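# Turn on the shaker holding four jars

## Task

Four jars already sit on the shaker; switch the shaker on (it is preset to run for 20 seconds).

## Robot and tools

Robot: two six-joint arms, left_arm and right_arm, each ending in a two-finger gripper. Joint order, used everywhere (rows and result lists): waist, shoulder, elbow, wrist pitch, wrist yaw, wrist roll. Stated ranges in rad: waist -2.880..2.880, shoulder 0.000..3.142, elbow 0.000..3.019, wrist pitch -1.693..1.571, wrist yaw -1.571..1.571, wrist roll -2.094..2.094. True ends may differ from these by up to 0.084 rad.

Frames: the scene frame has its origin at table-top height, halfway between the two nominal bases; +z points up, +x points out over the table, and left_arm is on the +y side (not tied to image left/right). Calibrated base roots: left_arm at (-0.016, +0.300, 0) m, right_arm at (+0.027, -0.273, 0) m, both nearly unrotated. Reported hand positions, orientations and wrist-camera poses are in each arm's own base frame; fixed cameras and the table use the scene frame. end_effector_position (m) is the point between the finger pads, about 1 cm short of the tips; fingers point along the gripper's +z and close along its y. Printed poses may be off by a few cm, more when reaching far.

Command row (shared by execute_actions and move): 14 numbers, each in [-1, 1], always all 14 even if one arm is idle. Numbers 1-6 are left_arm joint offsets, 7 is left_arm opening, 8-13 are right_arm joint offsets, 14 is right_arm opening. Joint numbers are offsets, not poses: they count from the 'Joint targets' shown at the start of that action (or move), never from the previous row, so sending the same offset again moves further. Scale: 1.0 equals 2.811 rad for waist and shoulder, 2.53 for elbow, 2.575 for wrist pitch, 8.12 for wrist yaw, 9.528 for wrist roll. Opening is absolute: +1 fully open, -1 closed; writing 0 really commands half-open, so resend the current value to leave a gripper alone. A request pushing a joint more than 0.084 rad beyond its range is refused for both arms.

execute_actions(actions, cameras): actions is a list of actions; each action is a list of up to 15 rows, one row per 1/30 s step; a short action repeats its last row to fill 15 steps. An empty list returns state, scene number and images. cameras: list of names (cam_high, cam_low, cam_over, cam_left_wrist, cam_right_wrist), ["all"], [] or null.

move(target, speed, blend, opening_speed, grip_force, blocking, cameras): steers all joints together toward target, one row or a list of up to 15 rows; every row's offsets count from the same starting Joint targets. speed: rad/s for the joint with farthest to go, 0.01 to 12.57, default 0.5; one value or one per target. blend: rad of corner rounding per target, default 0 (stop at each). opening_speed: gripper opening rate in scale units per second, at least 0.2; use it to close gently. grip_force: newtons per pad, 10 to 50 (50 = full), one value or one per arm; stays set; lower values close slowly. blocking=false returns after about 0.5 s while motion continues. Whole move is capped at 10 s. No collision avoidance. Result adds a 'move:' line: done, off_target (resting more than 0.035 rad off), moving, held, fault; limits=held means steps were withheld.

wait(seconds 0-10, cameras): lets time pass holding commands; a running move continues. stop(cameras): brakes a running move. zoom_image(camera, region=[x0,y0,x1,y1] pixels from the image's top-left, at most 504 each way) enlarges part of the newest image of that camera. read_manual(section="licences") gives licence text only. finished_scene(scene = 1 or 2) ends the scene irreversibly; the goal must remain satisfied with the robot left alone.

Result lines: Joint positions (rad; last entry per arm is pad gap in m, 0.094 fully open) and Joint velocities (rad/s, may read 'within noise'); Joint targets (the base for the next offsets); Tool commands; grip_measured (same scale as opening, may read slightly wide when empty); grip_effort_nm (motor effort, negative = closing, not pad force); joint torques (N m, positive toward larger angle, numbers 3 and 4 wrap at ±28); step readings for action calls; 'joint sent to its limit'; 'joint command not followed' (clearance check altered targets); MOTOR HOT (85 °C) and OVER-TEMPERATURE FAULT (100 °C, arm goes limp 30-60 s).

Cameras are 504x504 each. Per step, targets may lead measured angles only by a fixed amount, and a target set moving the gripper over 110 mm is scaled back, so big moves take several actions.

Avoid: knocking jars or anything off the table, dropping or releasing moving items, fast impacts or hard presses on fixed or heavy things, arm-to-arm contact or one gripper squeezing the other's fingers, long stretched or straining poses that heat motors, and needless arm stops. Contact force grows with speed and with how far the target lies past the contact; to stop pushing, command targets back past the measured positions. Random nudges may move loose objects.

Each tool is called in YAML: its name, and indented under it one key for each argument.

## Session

execute_actions:
  actions: []

Scene clock: 0.00 s.
left_arm: end_effector_position=(+0.7954, -0.0738, +0.3008) grip_measured=+1.000 grip_effort_nm=n/a end_effector_quat_wxyz=(+0.492, -0.274, +0.824, -0.062) | right_arm: end_effector_position=(+0.3723, +0.0556, +0.3697) grip_measured=+1.000 grip_effort_nm=n/a end_effector_quat_wxyz=(+0.360, -0.082, +0.920, -0.130)
Joint positions: left_arm=[-0.156 1.915 1.822 -0.469 -0.3 -0.631 0.094] | right_arm=[0.332 0.919 1.121 -1.079 0.404 0.006 0.094]
Joint velocities: within noise
Joint torques (N m): no reading
Heat: left arm: hottest waist 26 °C; right arm: hottest elbow 23 °C.
Joint targets: left_arm=[-0.156 1.919 1.848 -0.465 -0.300 -0.631] | right_arm=[0.332 0.918 1.150 -1.074 0.404 0.006]
Tool commands: left_gripper/opening=+1.0 right_gripper/opening=+1.0

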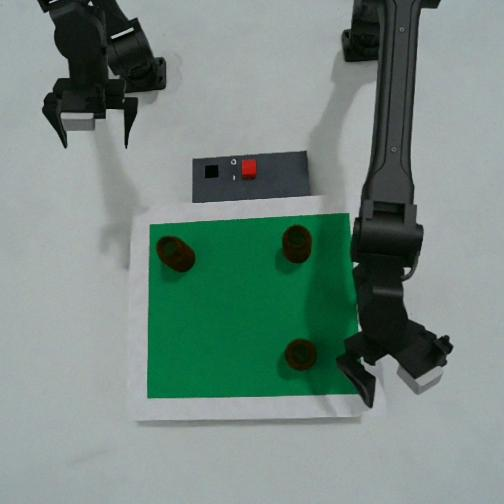

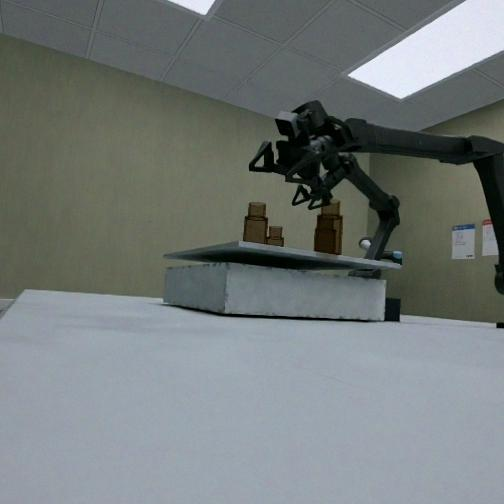

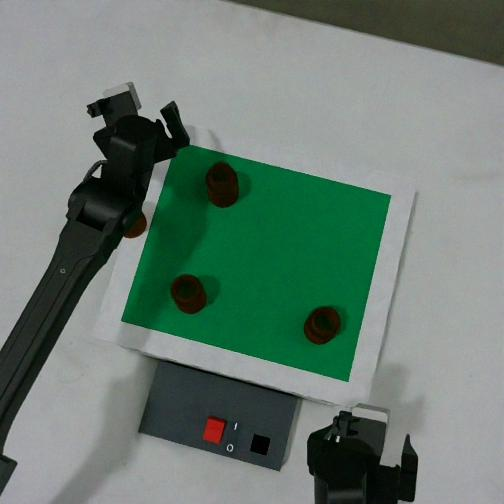

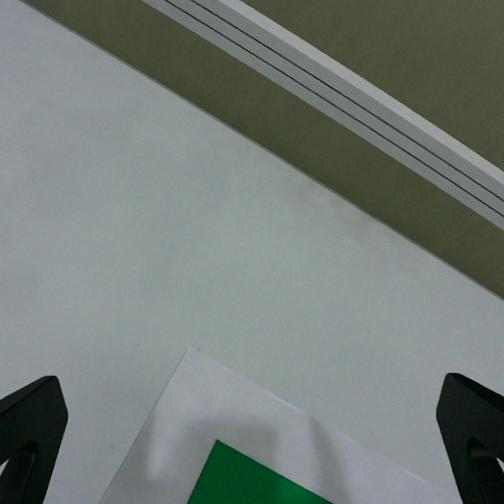

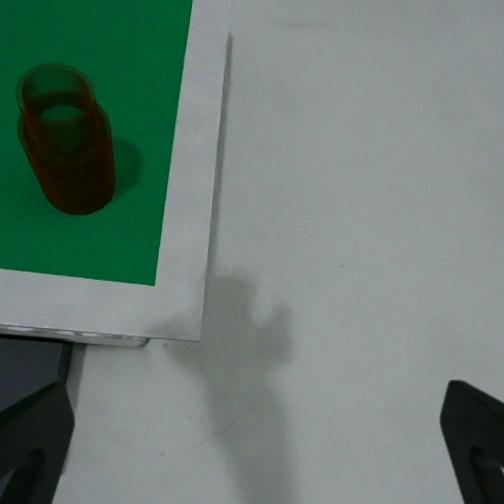

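move:
  target: [0,-0.0946,0.0166,-0.3421,0.0369,0.0662,1,0,0,0,0,0,0,1]
  speed: 0.6
  cameras: ["all"]

Scene clock: 4.20 s.
left_arm: end_effector_position=(+0.5904, -0.0930, +0.3427) grip_measured=+1.000 grip_effort_nm=0.02 end_effector_quat_wxyz=(+0.205, +0.072, +0.976, -0.015) | right_arm: end_effector_position=(+0.3723, +0.0556, +0.3697) grip_measured=+1.000 grip_effort_nm=0.02 end_effector_quat_wxyz=(+0.360, -0.082, +0.920, -0.130)
Joint positions: left_arm=[-0.156 1.657 1.836 -1.336 -0.004 -0.008 0.094] | right_arm=[0.332 0.919 1.121 -1.079 0.404 0.006 0.094]
Joint torques (N m): left_arm=[-0.67 -19.49 13.67 0.65 0.21 -0.1] | right_arm=[0.03 -3.78 10.76 1.26 0.34 0.21]
Heat: left arm: hottest waist 26 °C; right arm: hottest elbow 23 °C.
Joint targets: left_arm=[-0.156 1.653 1.890 -1.346 -0.001 0.000] | right_arm=[0.332 0.918 1.150 -1.074 0.404 0.006]
move: off_target (left_arm); left_arm: the elbow is farthest, 0.054 rad from its target

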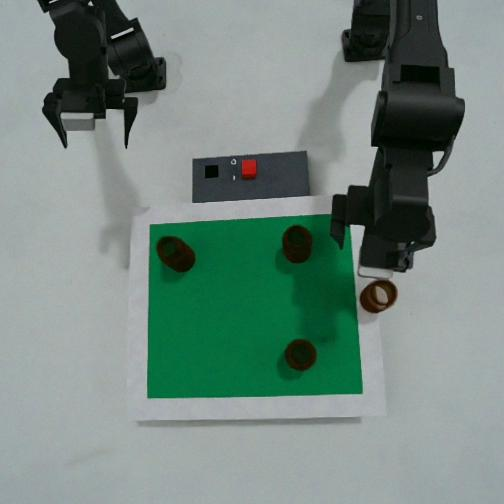

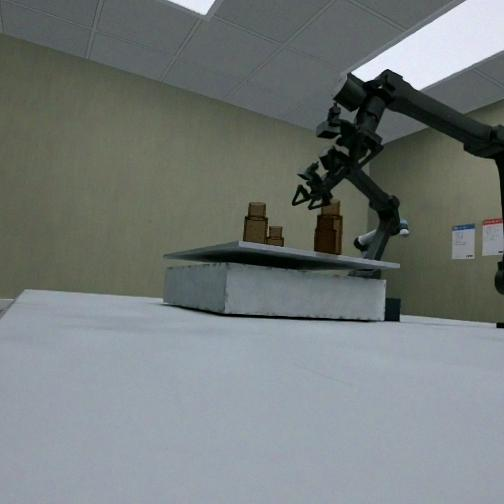

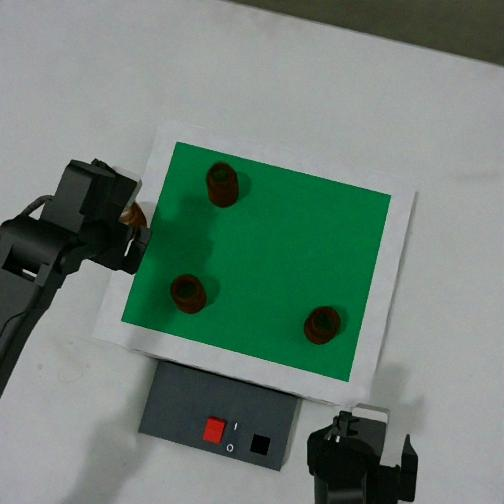

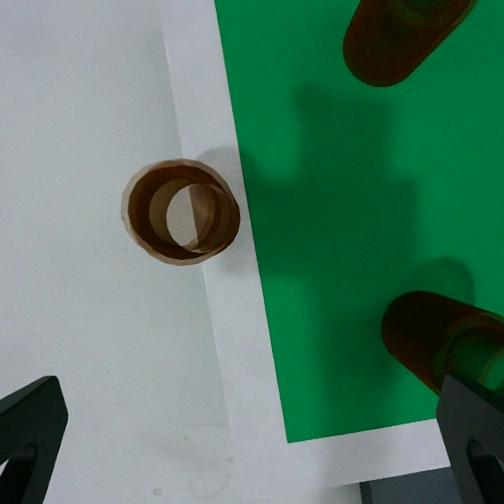

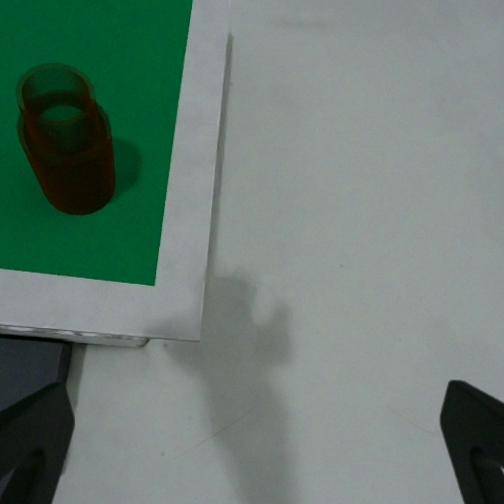

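zoom_image:
  camera: "cam_left_wrist"
  region: [80, 110, 300, 330]

zoom_image:
  camera: "cam_low"
  region: [150, 170, 420, 330]

zoom_image:
  camera: "cam_high"
  region: [270, 200, 420, 400]

zoom_image:
  camera: "cam_right_wrist"
  region: [0, 20, 240, 260]

Scaled by 2.291 from the camera's 504x504 image, which has a finer 720x720 frame.

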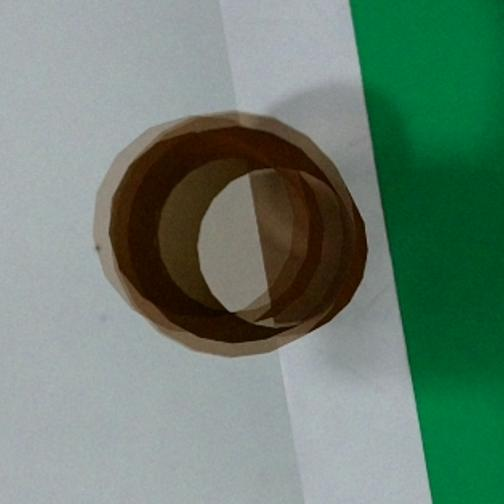

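Scaled by 1.867 from the camera's 504x504 image, which has a finer 720x720 frame.

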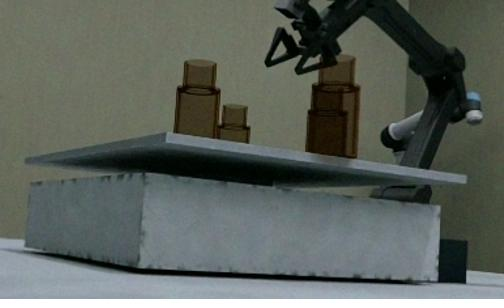

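Scaled by 2.520 from the camera's 504x504 image, which has a finer 720x720 frame.

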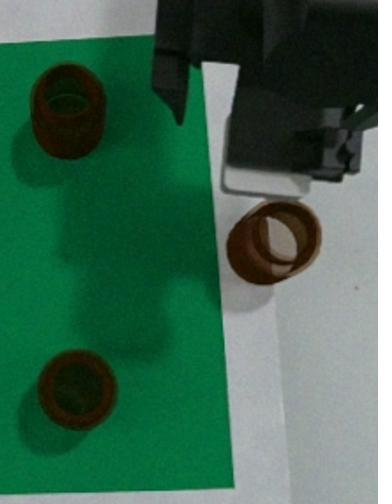

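Scaled by 2.100 from the camera's 504x504 image, which has a finer 720x720 frame.

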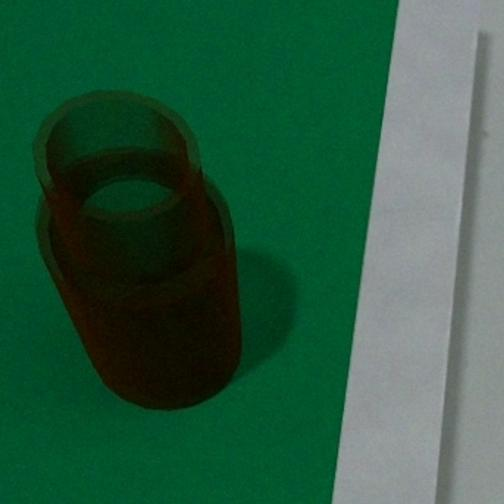

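move:
  target: [0.026,0.0178,-0.1008,0.113,0,0,1,0,0,0,0,0,0,1]
  speed: 0.3
  cameras: ["all"]

zoom_image:
  camera: "cam_left_wrist"
  region: [100, 100, 404, 404]

zoom_image:
  camera: "cam_low"
  region: [150, 170, 420, 330]

Scene clock: 8.73 s.
left_arm: end_effector_position=(+0.6219, -0.0606, +0.2586) grip_measured=+1.000 grip_effort_nm=0.02 end_effector_quat_wxyz=(+0.226, +0.043, +0.973, -0.010) | right_arm: end_effector_position=(+0.3723, +0.0556, +0.3697) grip_measured=+1.000 grip_effort_nm=0.02 end_effector_quat_wxyz=(+0.360, -0.082, +0.920, -0.130)
Joint positions: left_arm=[-0.097 1.69 1.645 -1.07 -0.003 -0.008 0.094] | right_arm=[0.332 0.919 1.121 -1.079 0.404 0.006 0.094]
Joint torques (N m): left_arm=[0.32 -18.67 8.62 1.85 0.2 -0.06] | right_arm=[0.03 -3.72 10.78 1.25 0.34 0.2]
Heat: left arm: hottest waist 26 °C; right arm: hottest elbow 23 °C.
Joint targets: left_arm=[-0.083 1.703 1.634 -1.055 -0.001 0.000] | right_arm=[0.332 0.918 1.150 -1.074 0.404 0.006]
move: done

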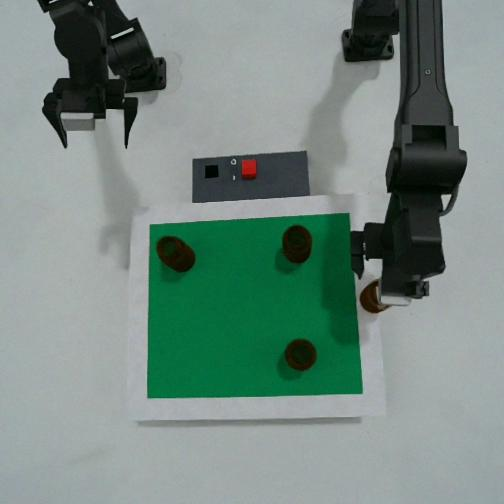

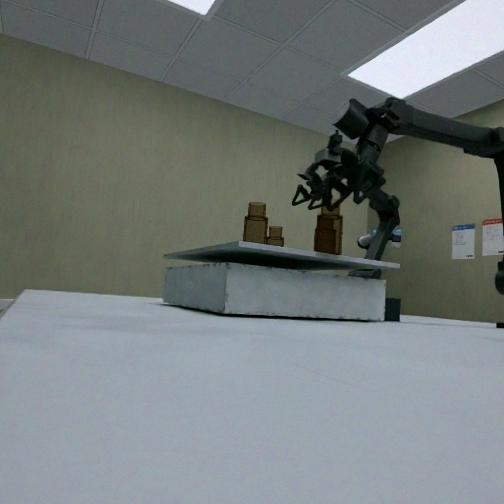

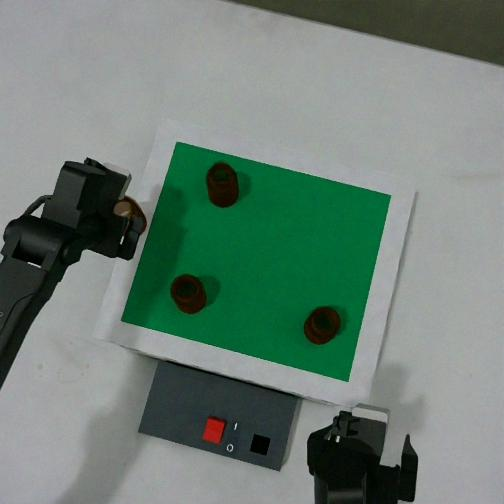

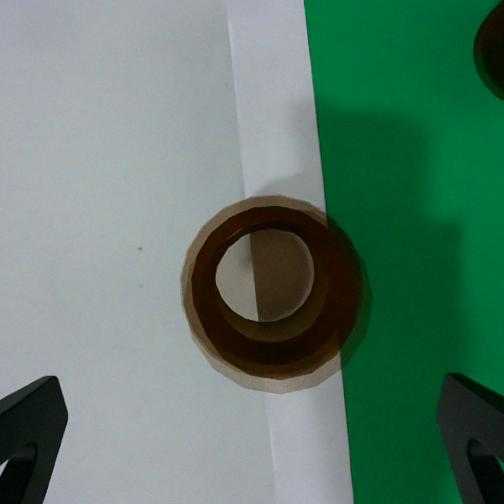

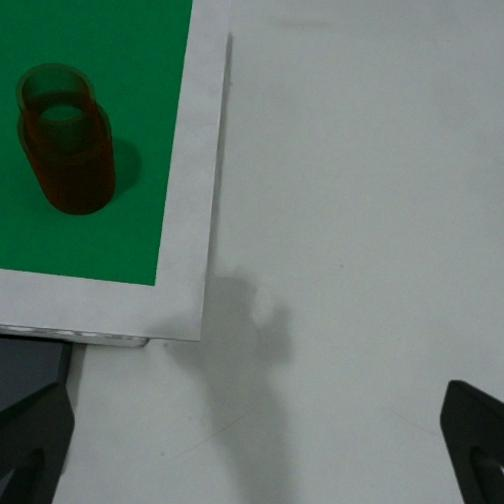

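Scaled by 1.658 from the camera's 504x504 image, which has a finer 720x720 frame.

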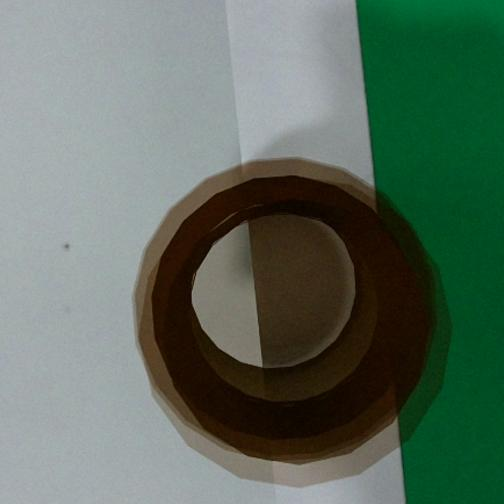

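Scaled by 1.867 from the camera's 504x504 image, which has a finer 720x720 frame.

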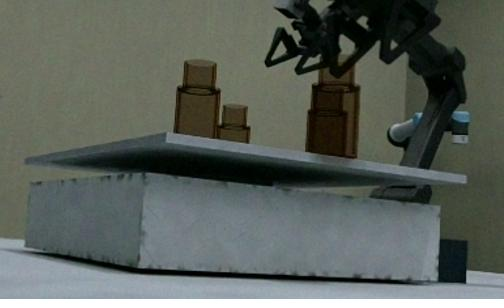

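move:
  target: [-0.0135,0.0978,0.204,-0.1895,0,0,1,0,0,0,0,0,0,1]
  speed: 0.25
  cameras: ["cam_left_wrist","cam_high","cam_over"]

zoom_image:
  camera: "cam_left_wrist"
  region: [0, 200, 504, 504]

Scene clock: 14.97 s.
left_arm: end_effector_position=(+0.6445, -0.0678, +0.2655) grip_measured=+1.000 grip_effort_nm=0.02 end_effector_quat_wxyz=(+0.089, +0.048, +0.995, -0.003) | right_arm: end_effector_position=(+0.3723, +0.0556, +0.3697) grip_measured=+1.000 grip_effort_nm=0.02 end_effector_quat_wxyz=(+0.360, -0.082, +0.920, -0.130)
Joint positions: left_arm=[-0.105 1.953 2.092 -1.533 -0.003 -0.008 0.094] | right_arm=[0.332 0.919 1.121 -1.079 0.404 0.006 0.094]
Joint torques (N m): left_arm=[-1.67 -21.66 13.59 0.23 0.2 -0.06] | right_arm=[0.09 -3.72 10.8 1.24 0.34 0.21]
Heat: left arm: hottest waist 26 °C; right arm: hottest elbow 24 °C.
Joint targets: left_arm=[-0.122 1.978 2.151 -1.543 -0.001 0.000] | right_arm=[0.332 0.918 1.150 -1.074 0.404 0.006]
move: off_target (left_arm); left_arm: the elbow is farthest, 0.058 rad from its target
Images, in order (width x height): cam_high 504x504, cam_over 504x504, cam_left_wrist 504x504.

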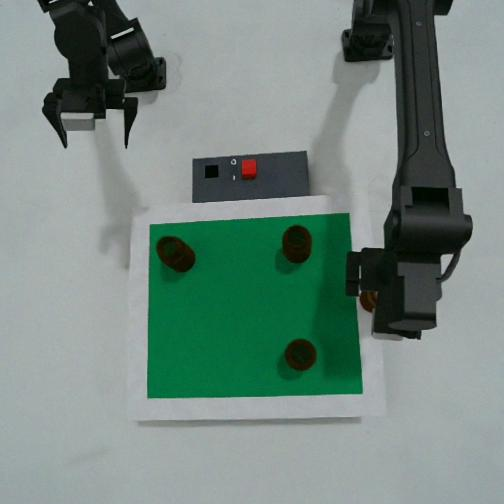

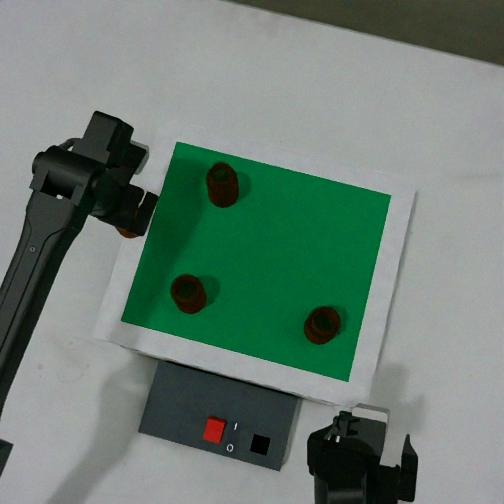

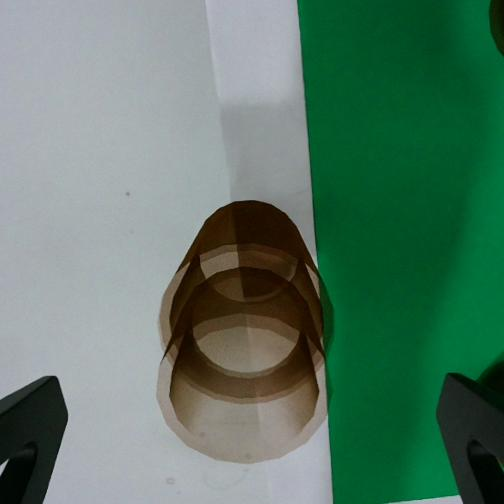

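Scaled by 1.000.

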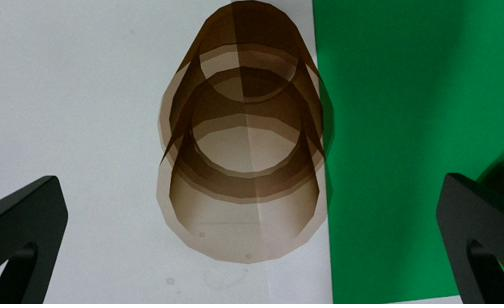

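zoom_image:
  camera: "cam_left_wrist"
  region: [140, 190, 350, 480]

zoom_image:
  camera: "cam_high"
  region: [330, 260, 430, 360]

zoom_image:
  camera: "cam_over"
  region: [80, 170, 180, 270]

Scaled by 1.738 from the camera's 504x504 image, which has a finer 720x720 frame.

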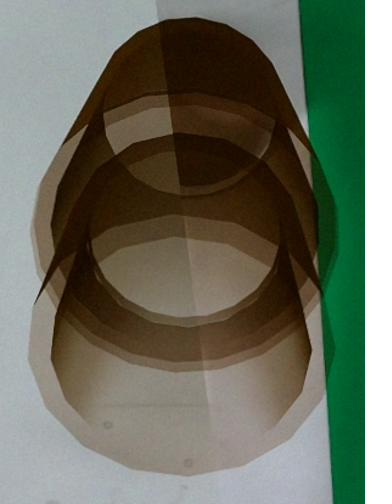

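Scaled by 5.040 from the camera's 504x504 image, which has a finer 720x720 frame.

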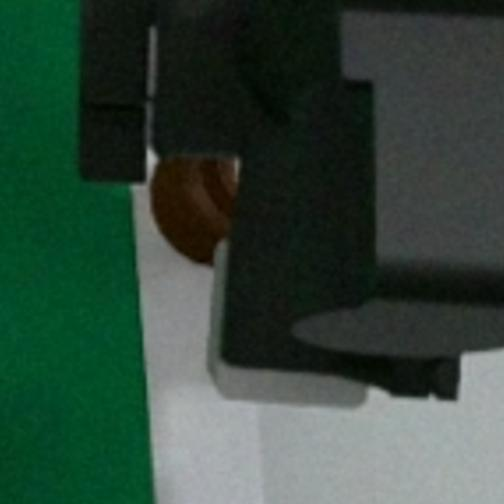

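Scaled by 5.040 from the camera's 504x504 image, which has a finer 720x720 frame.

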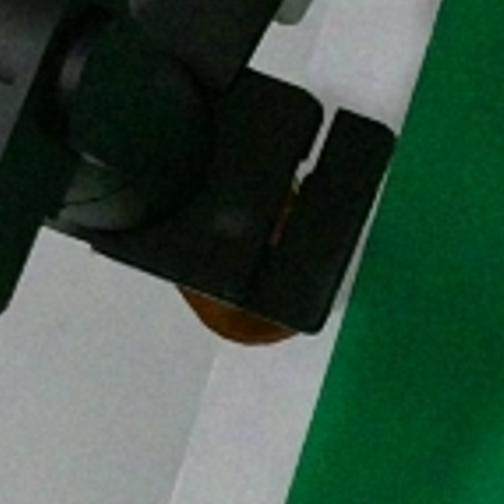

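move:
  target: [0,-0.0224,-0.0593,0.0206,0,0,1,0,0,0,0,0,0,1]
  speed: 0.15
  cameras: ["cam_left_wrist"]

zoom_image:
  camera: "cam_left_wrist"
  region: [100, 150, 400, 504]

Scene clock: 21.20 s.
left_arm: end_effector_position=(+0.6332, -0.0666, +0.2477) grip_measured=+1.000 grip_effort_nm=0.02 end_effector_quat_wxyz=(+0.076, +0.048, +0.996, -0.003) | right_arm: end_effector_position=(+0.3723, +0.0556, +0.3697) grip_measured=+1.000 grip_effort_nm=0.02 end_effector_quat_wxyz=(+0.360, -0.082, +0.920, -0.130)
Joint positions: left_arm=[-0.105 1.93 2.014 -1.503 -0.003 -0.008 0.094] | right_arm=[0.332 0.919 1.121 -1.079 0.404 0.006 0.094]
Joint torques (N m): left_arm=[-2.26 -25.23 7.91 1.17 0.19 -0.06] | right_arm=[-0.03 -3.72 10.77 1.25 0.34 0.21]
Heat: left arm: hottest waist 26 °C; right arm: hottest elbow 24 °C.
Joint targets: left_arm=[-0.121 1.915 2.001 -1.490 -0.001 0.000] | right_arm=[0.332 0.918 1.150 -1.074 0.404 0.006]
move: done
Images, in order (width x height): cam_left_wrist 504x504.

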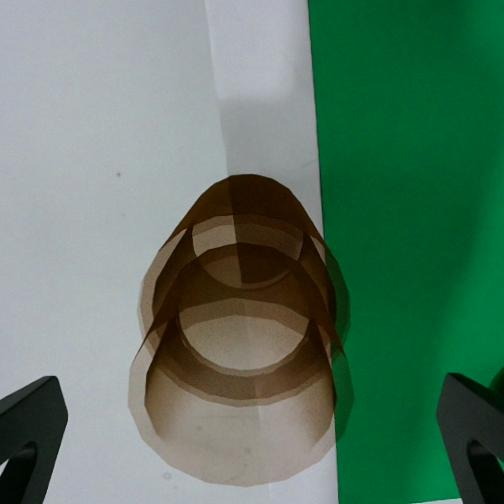

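Scaled by 1.424 from the camera's 504x504 image, which has a finer 720x720 frame.

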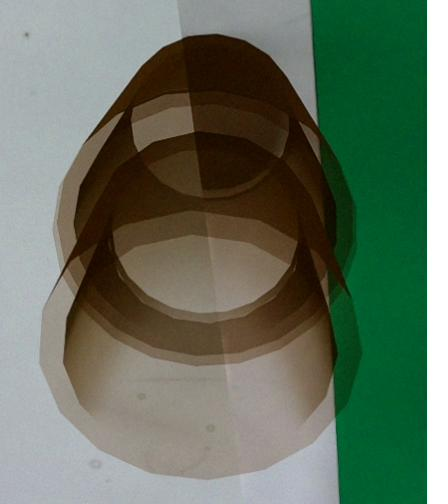

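move:
  target: [0,0,-0.0237,0.0241,0,0,1,0,0,0,0,0,0,1]
  speed: 0.05
  cameras: ["cam_left_wrist"]

zoom_image:
  camera: "cam_left_wrist"
  region: [100, 150, 400, 504]

zoom_image:
  camera: "cam_low"
  region: [150, 110, 420, 310]

Scene clock: 24.63 s.
left_arm: end_effector_position=(+0.6347, -0.0668, +0.2252) grip_measured=+1.000 grip_effort_nm=0.02 end_effector_quat_wxyz=(+0.077, +0.048, +0.996, -0.003) | right_arm: end_effector_position=(+0.3723, +0.0556, +0.3697) grip_measured=+1.000 grip_effort_nm=0.02 end_effector_quat_wxyz=(+0.360, -0.082, +0.920, -0.130)
Joint positions: left_arm=[-0.105 1.93 1.953 -1.441 -0.003 -0.008 0.094] | right_arm=[0.332 0.919 1.121 -1.079 0.404 0.006 0.094]
Joint torques (N m): left_arm=[-2.14 -24.94 8.02 1.28 0.21 -0.07] | right_arm=[0.09 -3.72 10.76 1.24 0.34 0.21]
Heat: left arm: hottest shoulder 27 °C; right arm: hottest elbow 25 °C.
Joint targets: left_arm=[-0.121 1.915 1.941 -1.428 -0.001 0.000] | right_arm=[0.332 0.918 1.150 -1.074 0.404 0.006]
move: done
Images, in order (width x height): cam_left_wrist 504x504.

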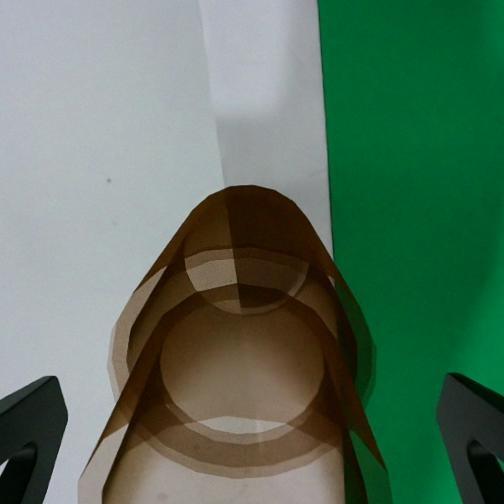

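Scaled by 1.424 from the camera's 504x504 image, which has a finer 720x720 frame.

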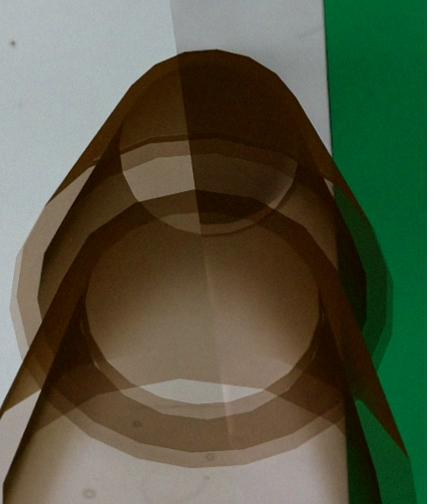

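This scene's latest camera images include none from cam_low. They are from: cam_left_wrist. cam_low's image comes with the result of a call that names it in "cameras".

move:
  target: [0,0,0,0,0,0,0.0,0,0,0,0,0,0,1]
  grip_force: [18,50]
  opening_speed: 0.25
  cameras: ["cam_left_wrist","cam_low"]

Scene clock: 29.73 s.
left_arm: end_effector_position=(+0.6347, -0.0668, +0.2252) grip_measured=+0.116 grip_effort_nm=-0.41 end_effector_quat_wxyz=(+0.077, +0.048, +0.996, -0.003) | right_arm: end_effector_position=(+0.3723, +0.0556, +0.3697) grip_measured=+1.000 grip_effort_nm=0.02 end_effector_quat_wxyz=(+0.360, -0.082, +0.920, -0.130)
Joint positions: left_arm=[-0.105 1.93 1.953 -1.441 -0.003 -0.008 0.052] | right_arm=[0.332 0.919 1.121 -1.079 0.404 0.006 0.094]
Joint torques (N m): left_arm=[-2.08 -25.05 8.02 1.2 0.2 -0.06] | right_arm=[-0.03 -3.72 10.77 1.25 0.34 0.2]
Heat: left arm: hottest shoulder 28 °C; right arm: hottest elbow 25 °C.
Joint targets: left_arm=[-0.121 1.915 1.941 -1.428 -0.001 0.000] | right_arm=[0.332 0.918 1.150 -1.074 0.404 0.006]
grip_force (N): 18, 50
move: done
Images, in order (width x height): cam_low 504x504, cam_left_wrist 504x504.

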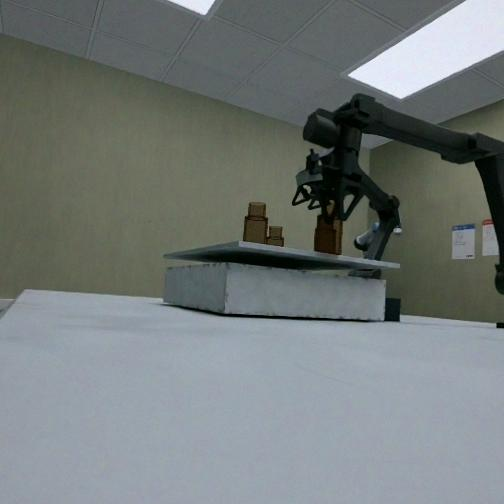

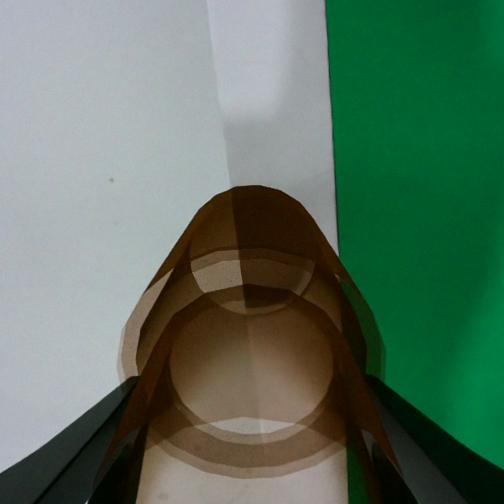

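move:
  target: [0,-0.0196,0,0,0,0,0.0,0,0,0,0,0,0,1]
  speed: 0.1
  cameras: ["cam_left_wrist","cam_low"]

Scene clock: 32.13 s.
left_arm: end_effector_position=(+0.6281, -0.0661, +0.2519) grip_measured=+0.116 grip_effort_nm=-0.42 end_effector_quat_wxyz=(+0.098, +0.048, +0.994, -0.004) | right_arm: end_effector_position=(+0.3723, +0.0556, +0.3697) grip_measured=+1.000 grip_effort_nm=0.02 end_effector_quat_wxyz=(+0.360, -0.082, +0.920, -0.130)
Joint positions: left_arm=[-0.105 1.881 1.946 -1.44 -0.003 -0.007 0.052] | right_arm=[0.332 0.919 1.121 -1.079 0.404 0.006 0.094]
Joint torques (N m): left_arm=[-2.14 -25.05 8.57 1.24 0.16 -0.04] | right_arm=[0.03 -3.66 10.78 1.25 0.34 0.21]
Heat: left arm: hottest shoulder 28 °C; right arm: hottest elbow 25 °C.
Joint targets: left_arm=[-0.121 1.860 1.941 -1.428 -0.001 0.000] | right_arm=[0.332 0.918 1.150 -1.074 0.404 0.006]
grip_force (N): 18, 50
move: done
Images, in order (width x height): cam_low 504x504, cam_left_wrist 504x504.

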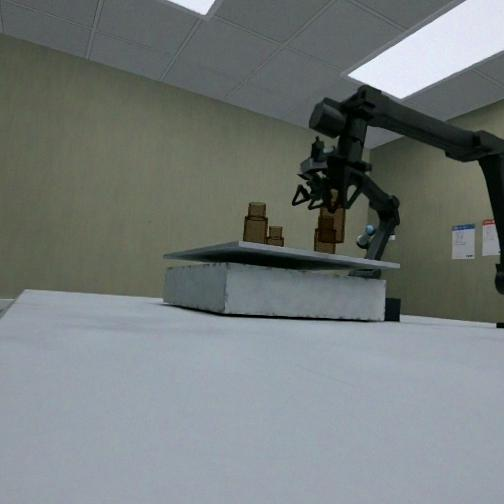

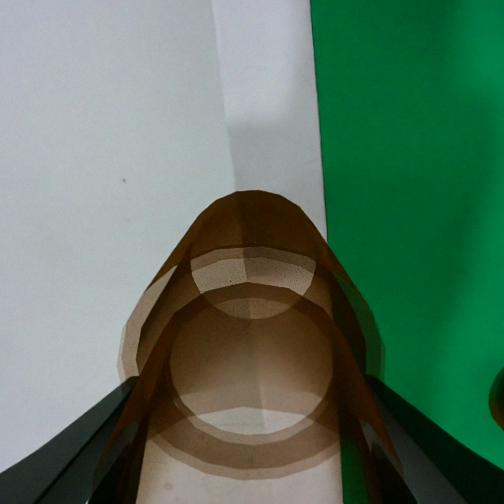

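move:
  target: [-0.0551,0,0,0,0,0,0.0,0,0,0,0,0,0,1]
  speed: 0.1
  cameras: ["cam_left_wrist","cam_low","cam_high","cam_over"]

Scene clock: 34.80 s.
left_arm: end_effector_position=(+0.6095, -0.1656, +0.2519) grip_measured=+0.116 grip_effort_nm=-0.42 end_effector_quat_wxyz=(+0.097, +0.128, +0.987, -0.012) | right_arm: end_effector_position=(+0.3723, +0.0556, +0.3697) grip_measured=+1.000 grip_effort_nm=0.02 end_effector_quat_wxyz=(+0.360, -0.082, +0.920, -0.130)
Joint positions: left_arm=[-0.265 1.881 1.946 -1.44 -0.002 -0.006 0.052] | right_arm=[0.332 0.919 1.121 -1.079 0.404 0.006 0.094]
Joint torques (N m): left_arm=[-1.9 -24.76 8.54 1.17 0.12 -0.11] | right_arm=[0.03 -3.6 10.77 1.25 0.33 0.2]
Heat: left arm: hottest shoulder 28 °C; right arm: hottest elbow 25 °C.
Joint targets: left_arm=[-0.276 1.860 1.941 -1.428 -0.001 0.000] | right_arm=[0.332 0.918 1.150 -1.074 0.404 0.006]
grip_force (N): 18, 50
move: done
Images, in order (width x height): cam_high 504x504, cam_low 504x504, cam_over 504x504, cam_left_wrist 504x504.

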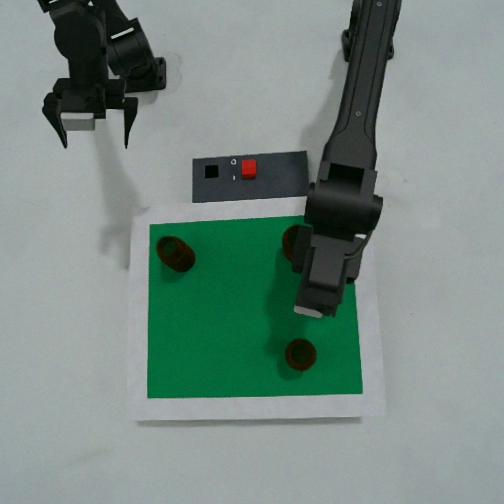

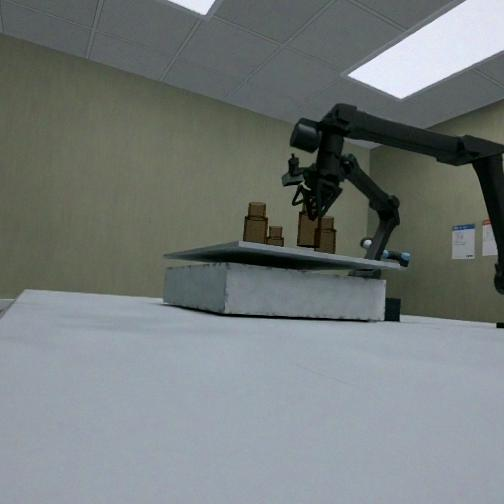

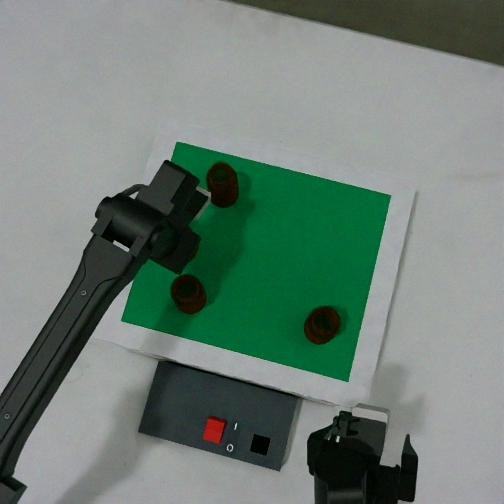

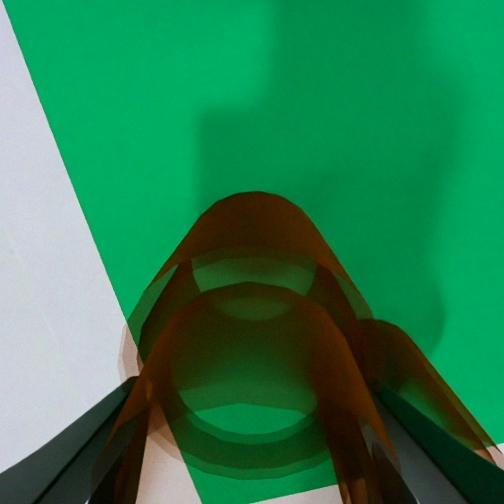

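move:
  target: [0,0.0258,0,0,0,0,0.0,0,0,0,0,0,0,1]
  speed: 0.06
  cameras: ["cam_low","cam_left_wrist"]

Scene clock: 37.57 s.
left_arm: end_effector_position=(+0.6136, -0.1667, +0.2281) grip_measured=+0.116 grip_effort_nm=-0.42 end_effector_quat_wxyz=(+0.078, +0.129, +0.989, -0.010) | right_arm: end_effector_position=(+0.3723, +0.0556, +0.3697) grip_measured=+1.000 grip_effort_nm=0.02 end_effector_quat_wxyz=(+0.360, -0.082, +0.920, -0.130)
Joint positions: left_arm=[-0.265 1.92 1.946 -1.44 -0.002 -0.006 0.052] | right_arm=[0.332 0.919 1.121 -1.079 0.404 0.006 0.094]
Joint torques (N m): left_arm=[-1.61 -22.36 8.51 1.18 0.16 -0.07] | right_arm=[0.09 -3.72 10.78 1.22 0.33 0.2]
Heat: left arm: hottest shoulder 28 °C; right arm: hottest elbow 26 °C.
Joint targets: left_arm=[-0.276 1.932 1.941 -1.428 -0.001 0.000] | right_arm=[0.332 0.918 1.150 -1.074 0.404 0.006]
grip_force (N): 18, 50
move: done
Images, in order (width x height): cam_low 504x504, cam_left_wrist 504x504.

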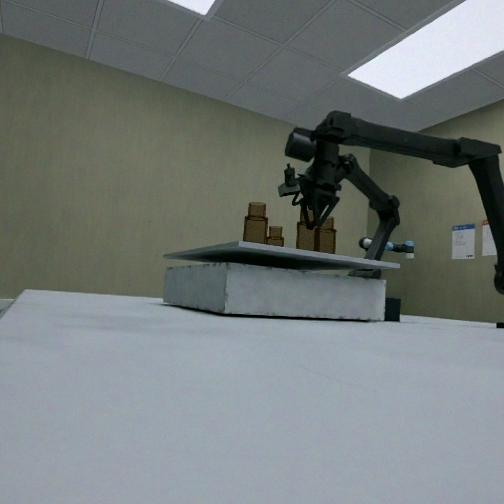

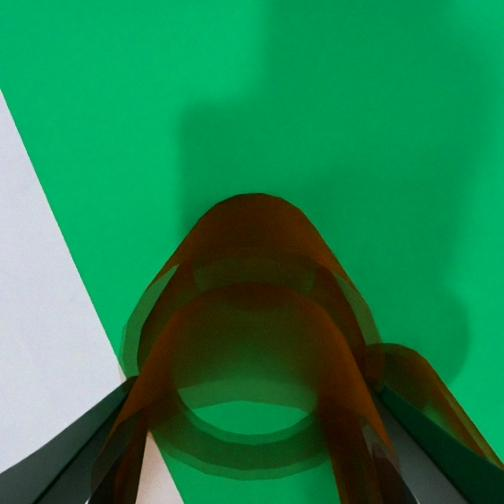

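move:
  target: [0,0.0022,0,0,0,0,0.0,0,0,0,0,0,0,1]
  speed: 0.06
  cameras: ["cam_left_wrist"]

Scene clock: 38.57 s.
left_arm: end_effector_position=(+0.6136, -0.1667, +0.2281) grip_measured=+0.116 grip_effort_nm=-0.42 end_effector_quat_wxyz=(+0.078, +0.129, +0.989, -0.010) | right_arm: end_effector_position=(+0.3723, +0.0556, +0.3697) grip_measured=+1.000 grip_effort_nm=0.02 end_effector_quat_wxyz=(+0.360, -0.082, +0.920, -0.130)
Joint positions: left_arm=[-0.265 1.92 1.946 -1.44 -0.002 -0.006 0.052] | right_arm=[0.332 0.919 1.121 -1.079 0.404 0.006 0.094]
Joint torques (N m): left_arm=[-1.61 -21.77 8.58 1.13 0.15 -0.07] | right_arm=[-0.03 -3.66 10.78 1.22 0.34 0.21]
Heat: left arm: hottest shoulder 28 °C; right arm: hottest elbow 26 °C.
Joint targets: left_arm=[-0.276 1.938 1.941 -1.428 -0.001 0.000] | right_arm=[0.332 0.918 1.150 -1.074 0.404 0.006]
grip_force (N): 18, 50
move: done
Images, in order (width x height): cam_left_wrist 504x504.

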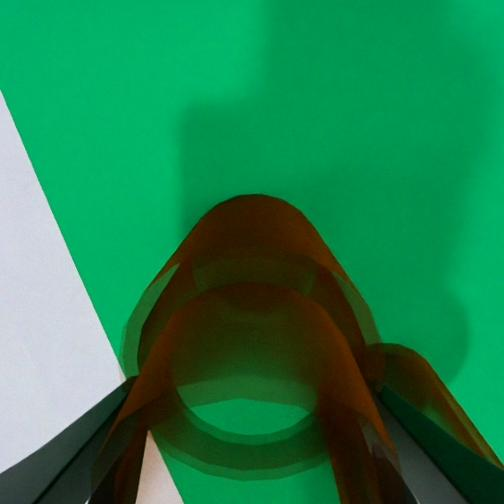

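move:
  target: [0,0.003,0,0,0,0,0.0,0,0,0,0,0,0,1]
  speed: 0.06

Scene clock: 39.53 s.
left_arm: end_effector_position=(+0.6136, -0.1667, +0.2278) grip_measured=+0.116 grip_effort_nm=-0.42 end_effector_quat_wxyz=(+0.078, +0.129, +0.989, -0.010) | right_arm: end_effector_position=(+0.3723, +0.0556, +0.3697) grip_measured=+1.000 grip_effort_nm=0.02 end_effector_quat_wxyz=(+0.360, -0.082, +0.920, -0.130)
Joint positions: left_arm=[-0.265 1.921 1.946 -1.44 -0.002 -0.006 0.052] | right_arm=[0.332 0.919 1.121 -1.079 0.404 0.006 0.094]
Joint torques (N m): left_arm=[-1.61 -21.07 8.59 1.14 0.15 -0.07] | right_arm=[0.09 -3.66 10.78 1.25 0.34 0.21]
Heat: left arm: hottest shoulder 28 °C; right arm: hottest elbow 26 °C.
Joint targets: left_arm=[-0.276 1.947 1.941 -1.428 -0.001 0.000] | right_arm=[0.332 0.918 1.150 -1.074 0.404 0.006]
grip_force (N): 18, 50
move: done

move:
  target: [0,0.003,0,0,0,0,0.0,0,0,0,0,0,0,1]
  speed: 0.06
  cameras: ["cam_low"]

zoom_image:
  camera: "cam_low"
  region: [220, 170, 380, 290]

Scene clock: 40.67 s.
left_arm: end_effector_position=(+0.6137, -0.1668, +0.2274) grip_measured=+0.116 grip_effort_nm=-0.42 end_effector_quat_wxyz=(+0.077, +0.129, +0.989, -0.009) | right_arm: end_effector_position=(+0.3723, +0.0556, +0.3697) grip_measured=+1.000 grip_effort_nm=0.02 end_effector_quat_wxyz=(+0.360, -0.082, +0.920, -0.130)
Joint positions: left_arm=[-0.265 1.921 1.946 -1.44 -0.002 -0.006 0.052] | right_arm=[0.332 0.919 1.121 -1.079 0.404 0.006 0.094]
Joint torques (N m): left_arm=[-1.55 -20.42 8.59 1.18 0.15 -0.08] | right_arm=[-0.03 -3.66 10.77 1.24 0.34 0.2]
Heat: left arm: hottest shoulder 28 °C; right arm: hottest elbow 26 °C.
Joint targets: left_arm=[-0.276 1.955 1.941 -1.428 -0.001 0.000] | right_arm=[0.332 0.918 1.150 -1.074 0.404 0.006]
grip_force (N): 18, 50
move: done
Images, in order (width x height): cam_low 504x504.

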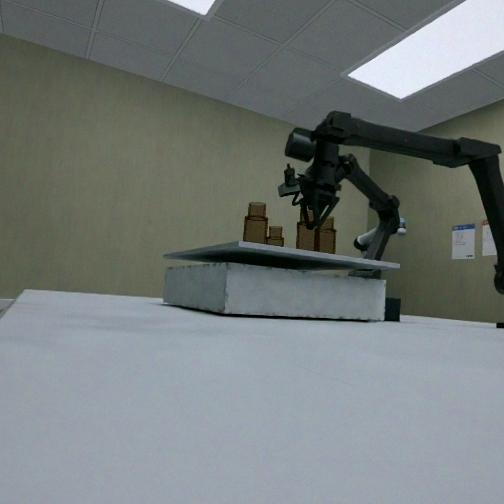

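Scaled by 3.150 from the camera's 504x504 image, which has a finer 720x720 frame.

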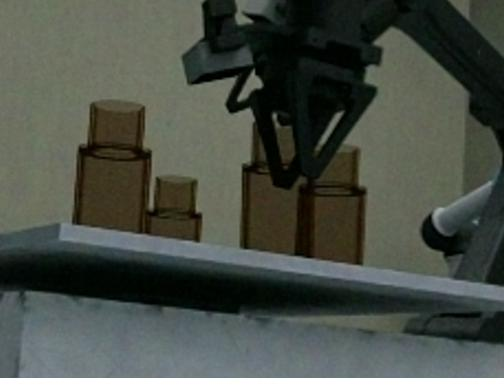

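move:
  target:
    - [0,-0.0064,0,0,0,0,0.0,0,0,0,0,0,0,1]
    - [0,-0.0064,0,0,0,0,0.65,0,0,0,0,0,0,1]
  speed: 0.06
  opening_speed: 0.3
  cameras: ["cam_left_wrist","cam_low"]

Scene clock: 44.30 s.
left_arm: end_effector_position=(+0.6137, -0.1668, +0.2274) grip_measured=+0.647 grip_effort_nm=0.11 end_effector_quat_wxyz=(+0.077, +0.129, +0.989, -0.010) | right_arm: end_effector_position=(+0.3723, +0.0556, +0.3697) grip_measured=+1.000 grip_effort_nm=0.02 end_effector_quat_wxyz=(+0.360, -0.082, +0.920, -0.130)
Joint positions: left_arm=[-0.265 1.921 1.946 -1.44 -0.002 -0.006 0.077] | right_arm=[0.332 0.919 1.121 -1.079 0.404 0.006 0.094]
Joint torques (N m): left_arm=[-1.73 -22.07 8.59 1.13 0.15 -0.07] | right_arm=[-0.15 -3.66 10.8 1.22 0.34 0.2]
Heat: left arm: hottest shoulder 29 °C; right arm: hottest elbow 26 °C.
Joint targets: left_arm=[-0.276 1.937 1.941 -1.428 0.000 0.000] | right_arm=[0.332 0.918 1.150 -1.074 0.404 0.006]
grip_force (N): 18, 50
move: done
Images, in order (width x height): cam_low 504x504, cam_left_wrist 504x504.

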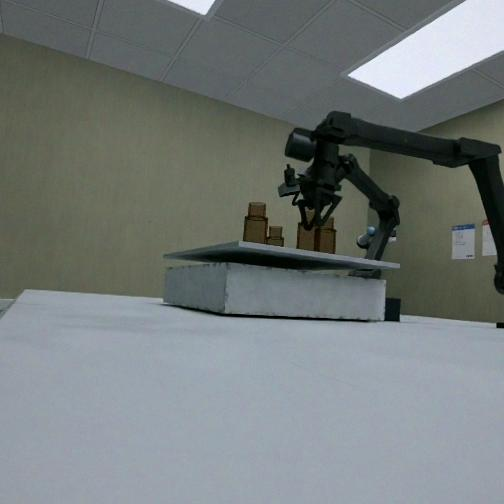

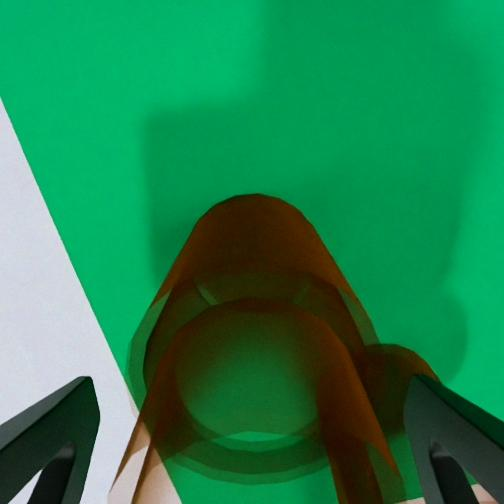

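move:
  target:
    - [0,0,0.0708,-0.0513,0,0,0.65,0,0,0,0,0,0,1]
    - [0,-0.101,-0.0202,0.0357,0,0,0.65,0,0,0,0,0,0,1]
  speed: [0.12,0.5]
  blend: [0.03,0]
  cameras: ["all"]

Scene clock: 48.33 s.
left_arm: end_effector_position=(+0.5776, -0.1570, +0.3842) grip_measured=+0.648 grip_effort_nm=0.11 end_effector_quat_wxyz=(+0.238, +0.125, +0.963, -0.032) | right_arm: end_effector_position=(+0.3723, +0.0556, +0.3697) grip_measured=+1.000 grip_effort_nm=0.02 end_effector_quat_wxyz=(+0.360, -0.082, +0.920, -0.130)
Joint positions: left_arm=[-0.265 1.636 1.901 -1.351 -0.002 -0.006 0.077] | right_arm=[0.332 0.919 1.121 -1.079 0.404 0.006 0.094]
Joint torques (N m): left_arm=[-1.73 -16.91 8.42 1.88 0.15 -0.08] | right_arm=[-0.03 -3.72 10.77 1.26 0.34 0.21]
Heat: left arm: hottest shoulder 29 °C; right arm: hottest elbow 26 °C.
Joint targets: left_arm=[-0.276 1.653 1.890 -1.336 0.000 0.000] | right_arm=[0.332 0.918 1.150 -1.074 0.404 0.006]
grip_force (N): 18, 50
move: done

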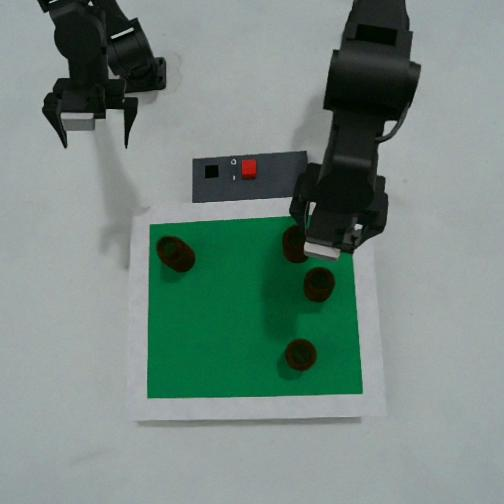

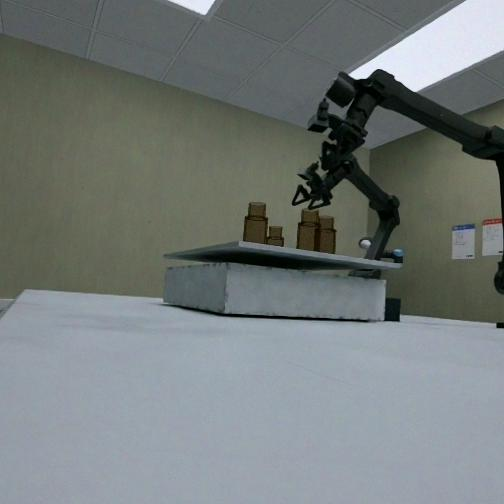

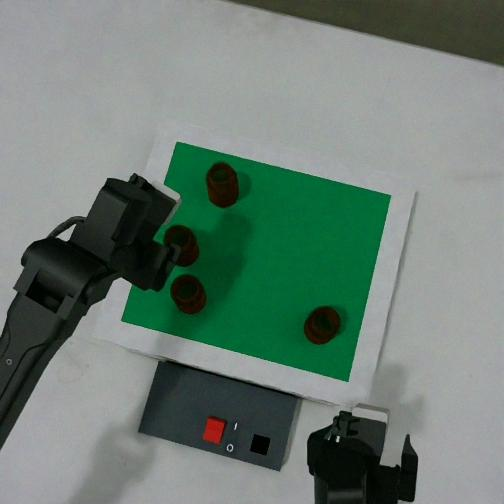

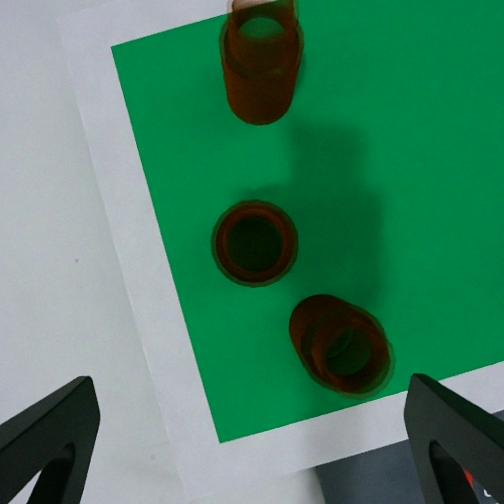

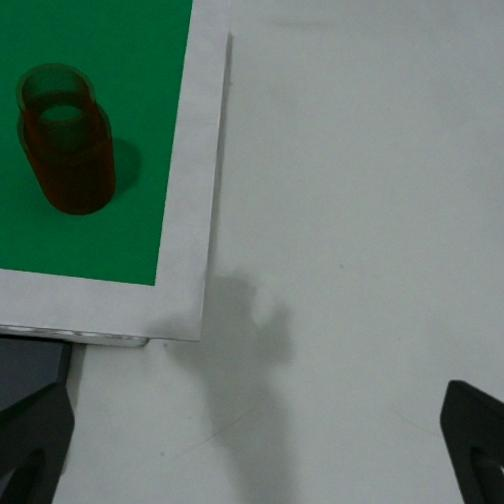

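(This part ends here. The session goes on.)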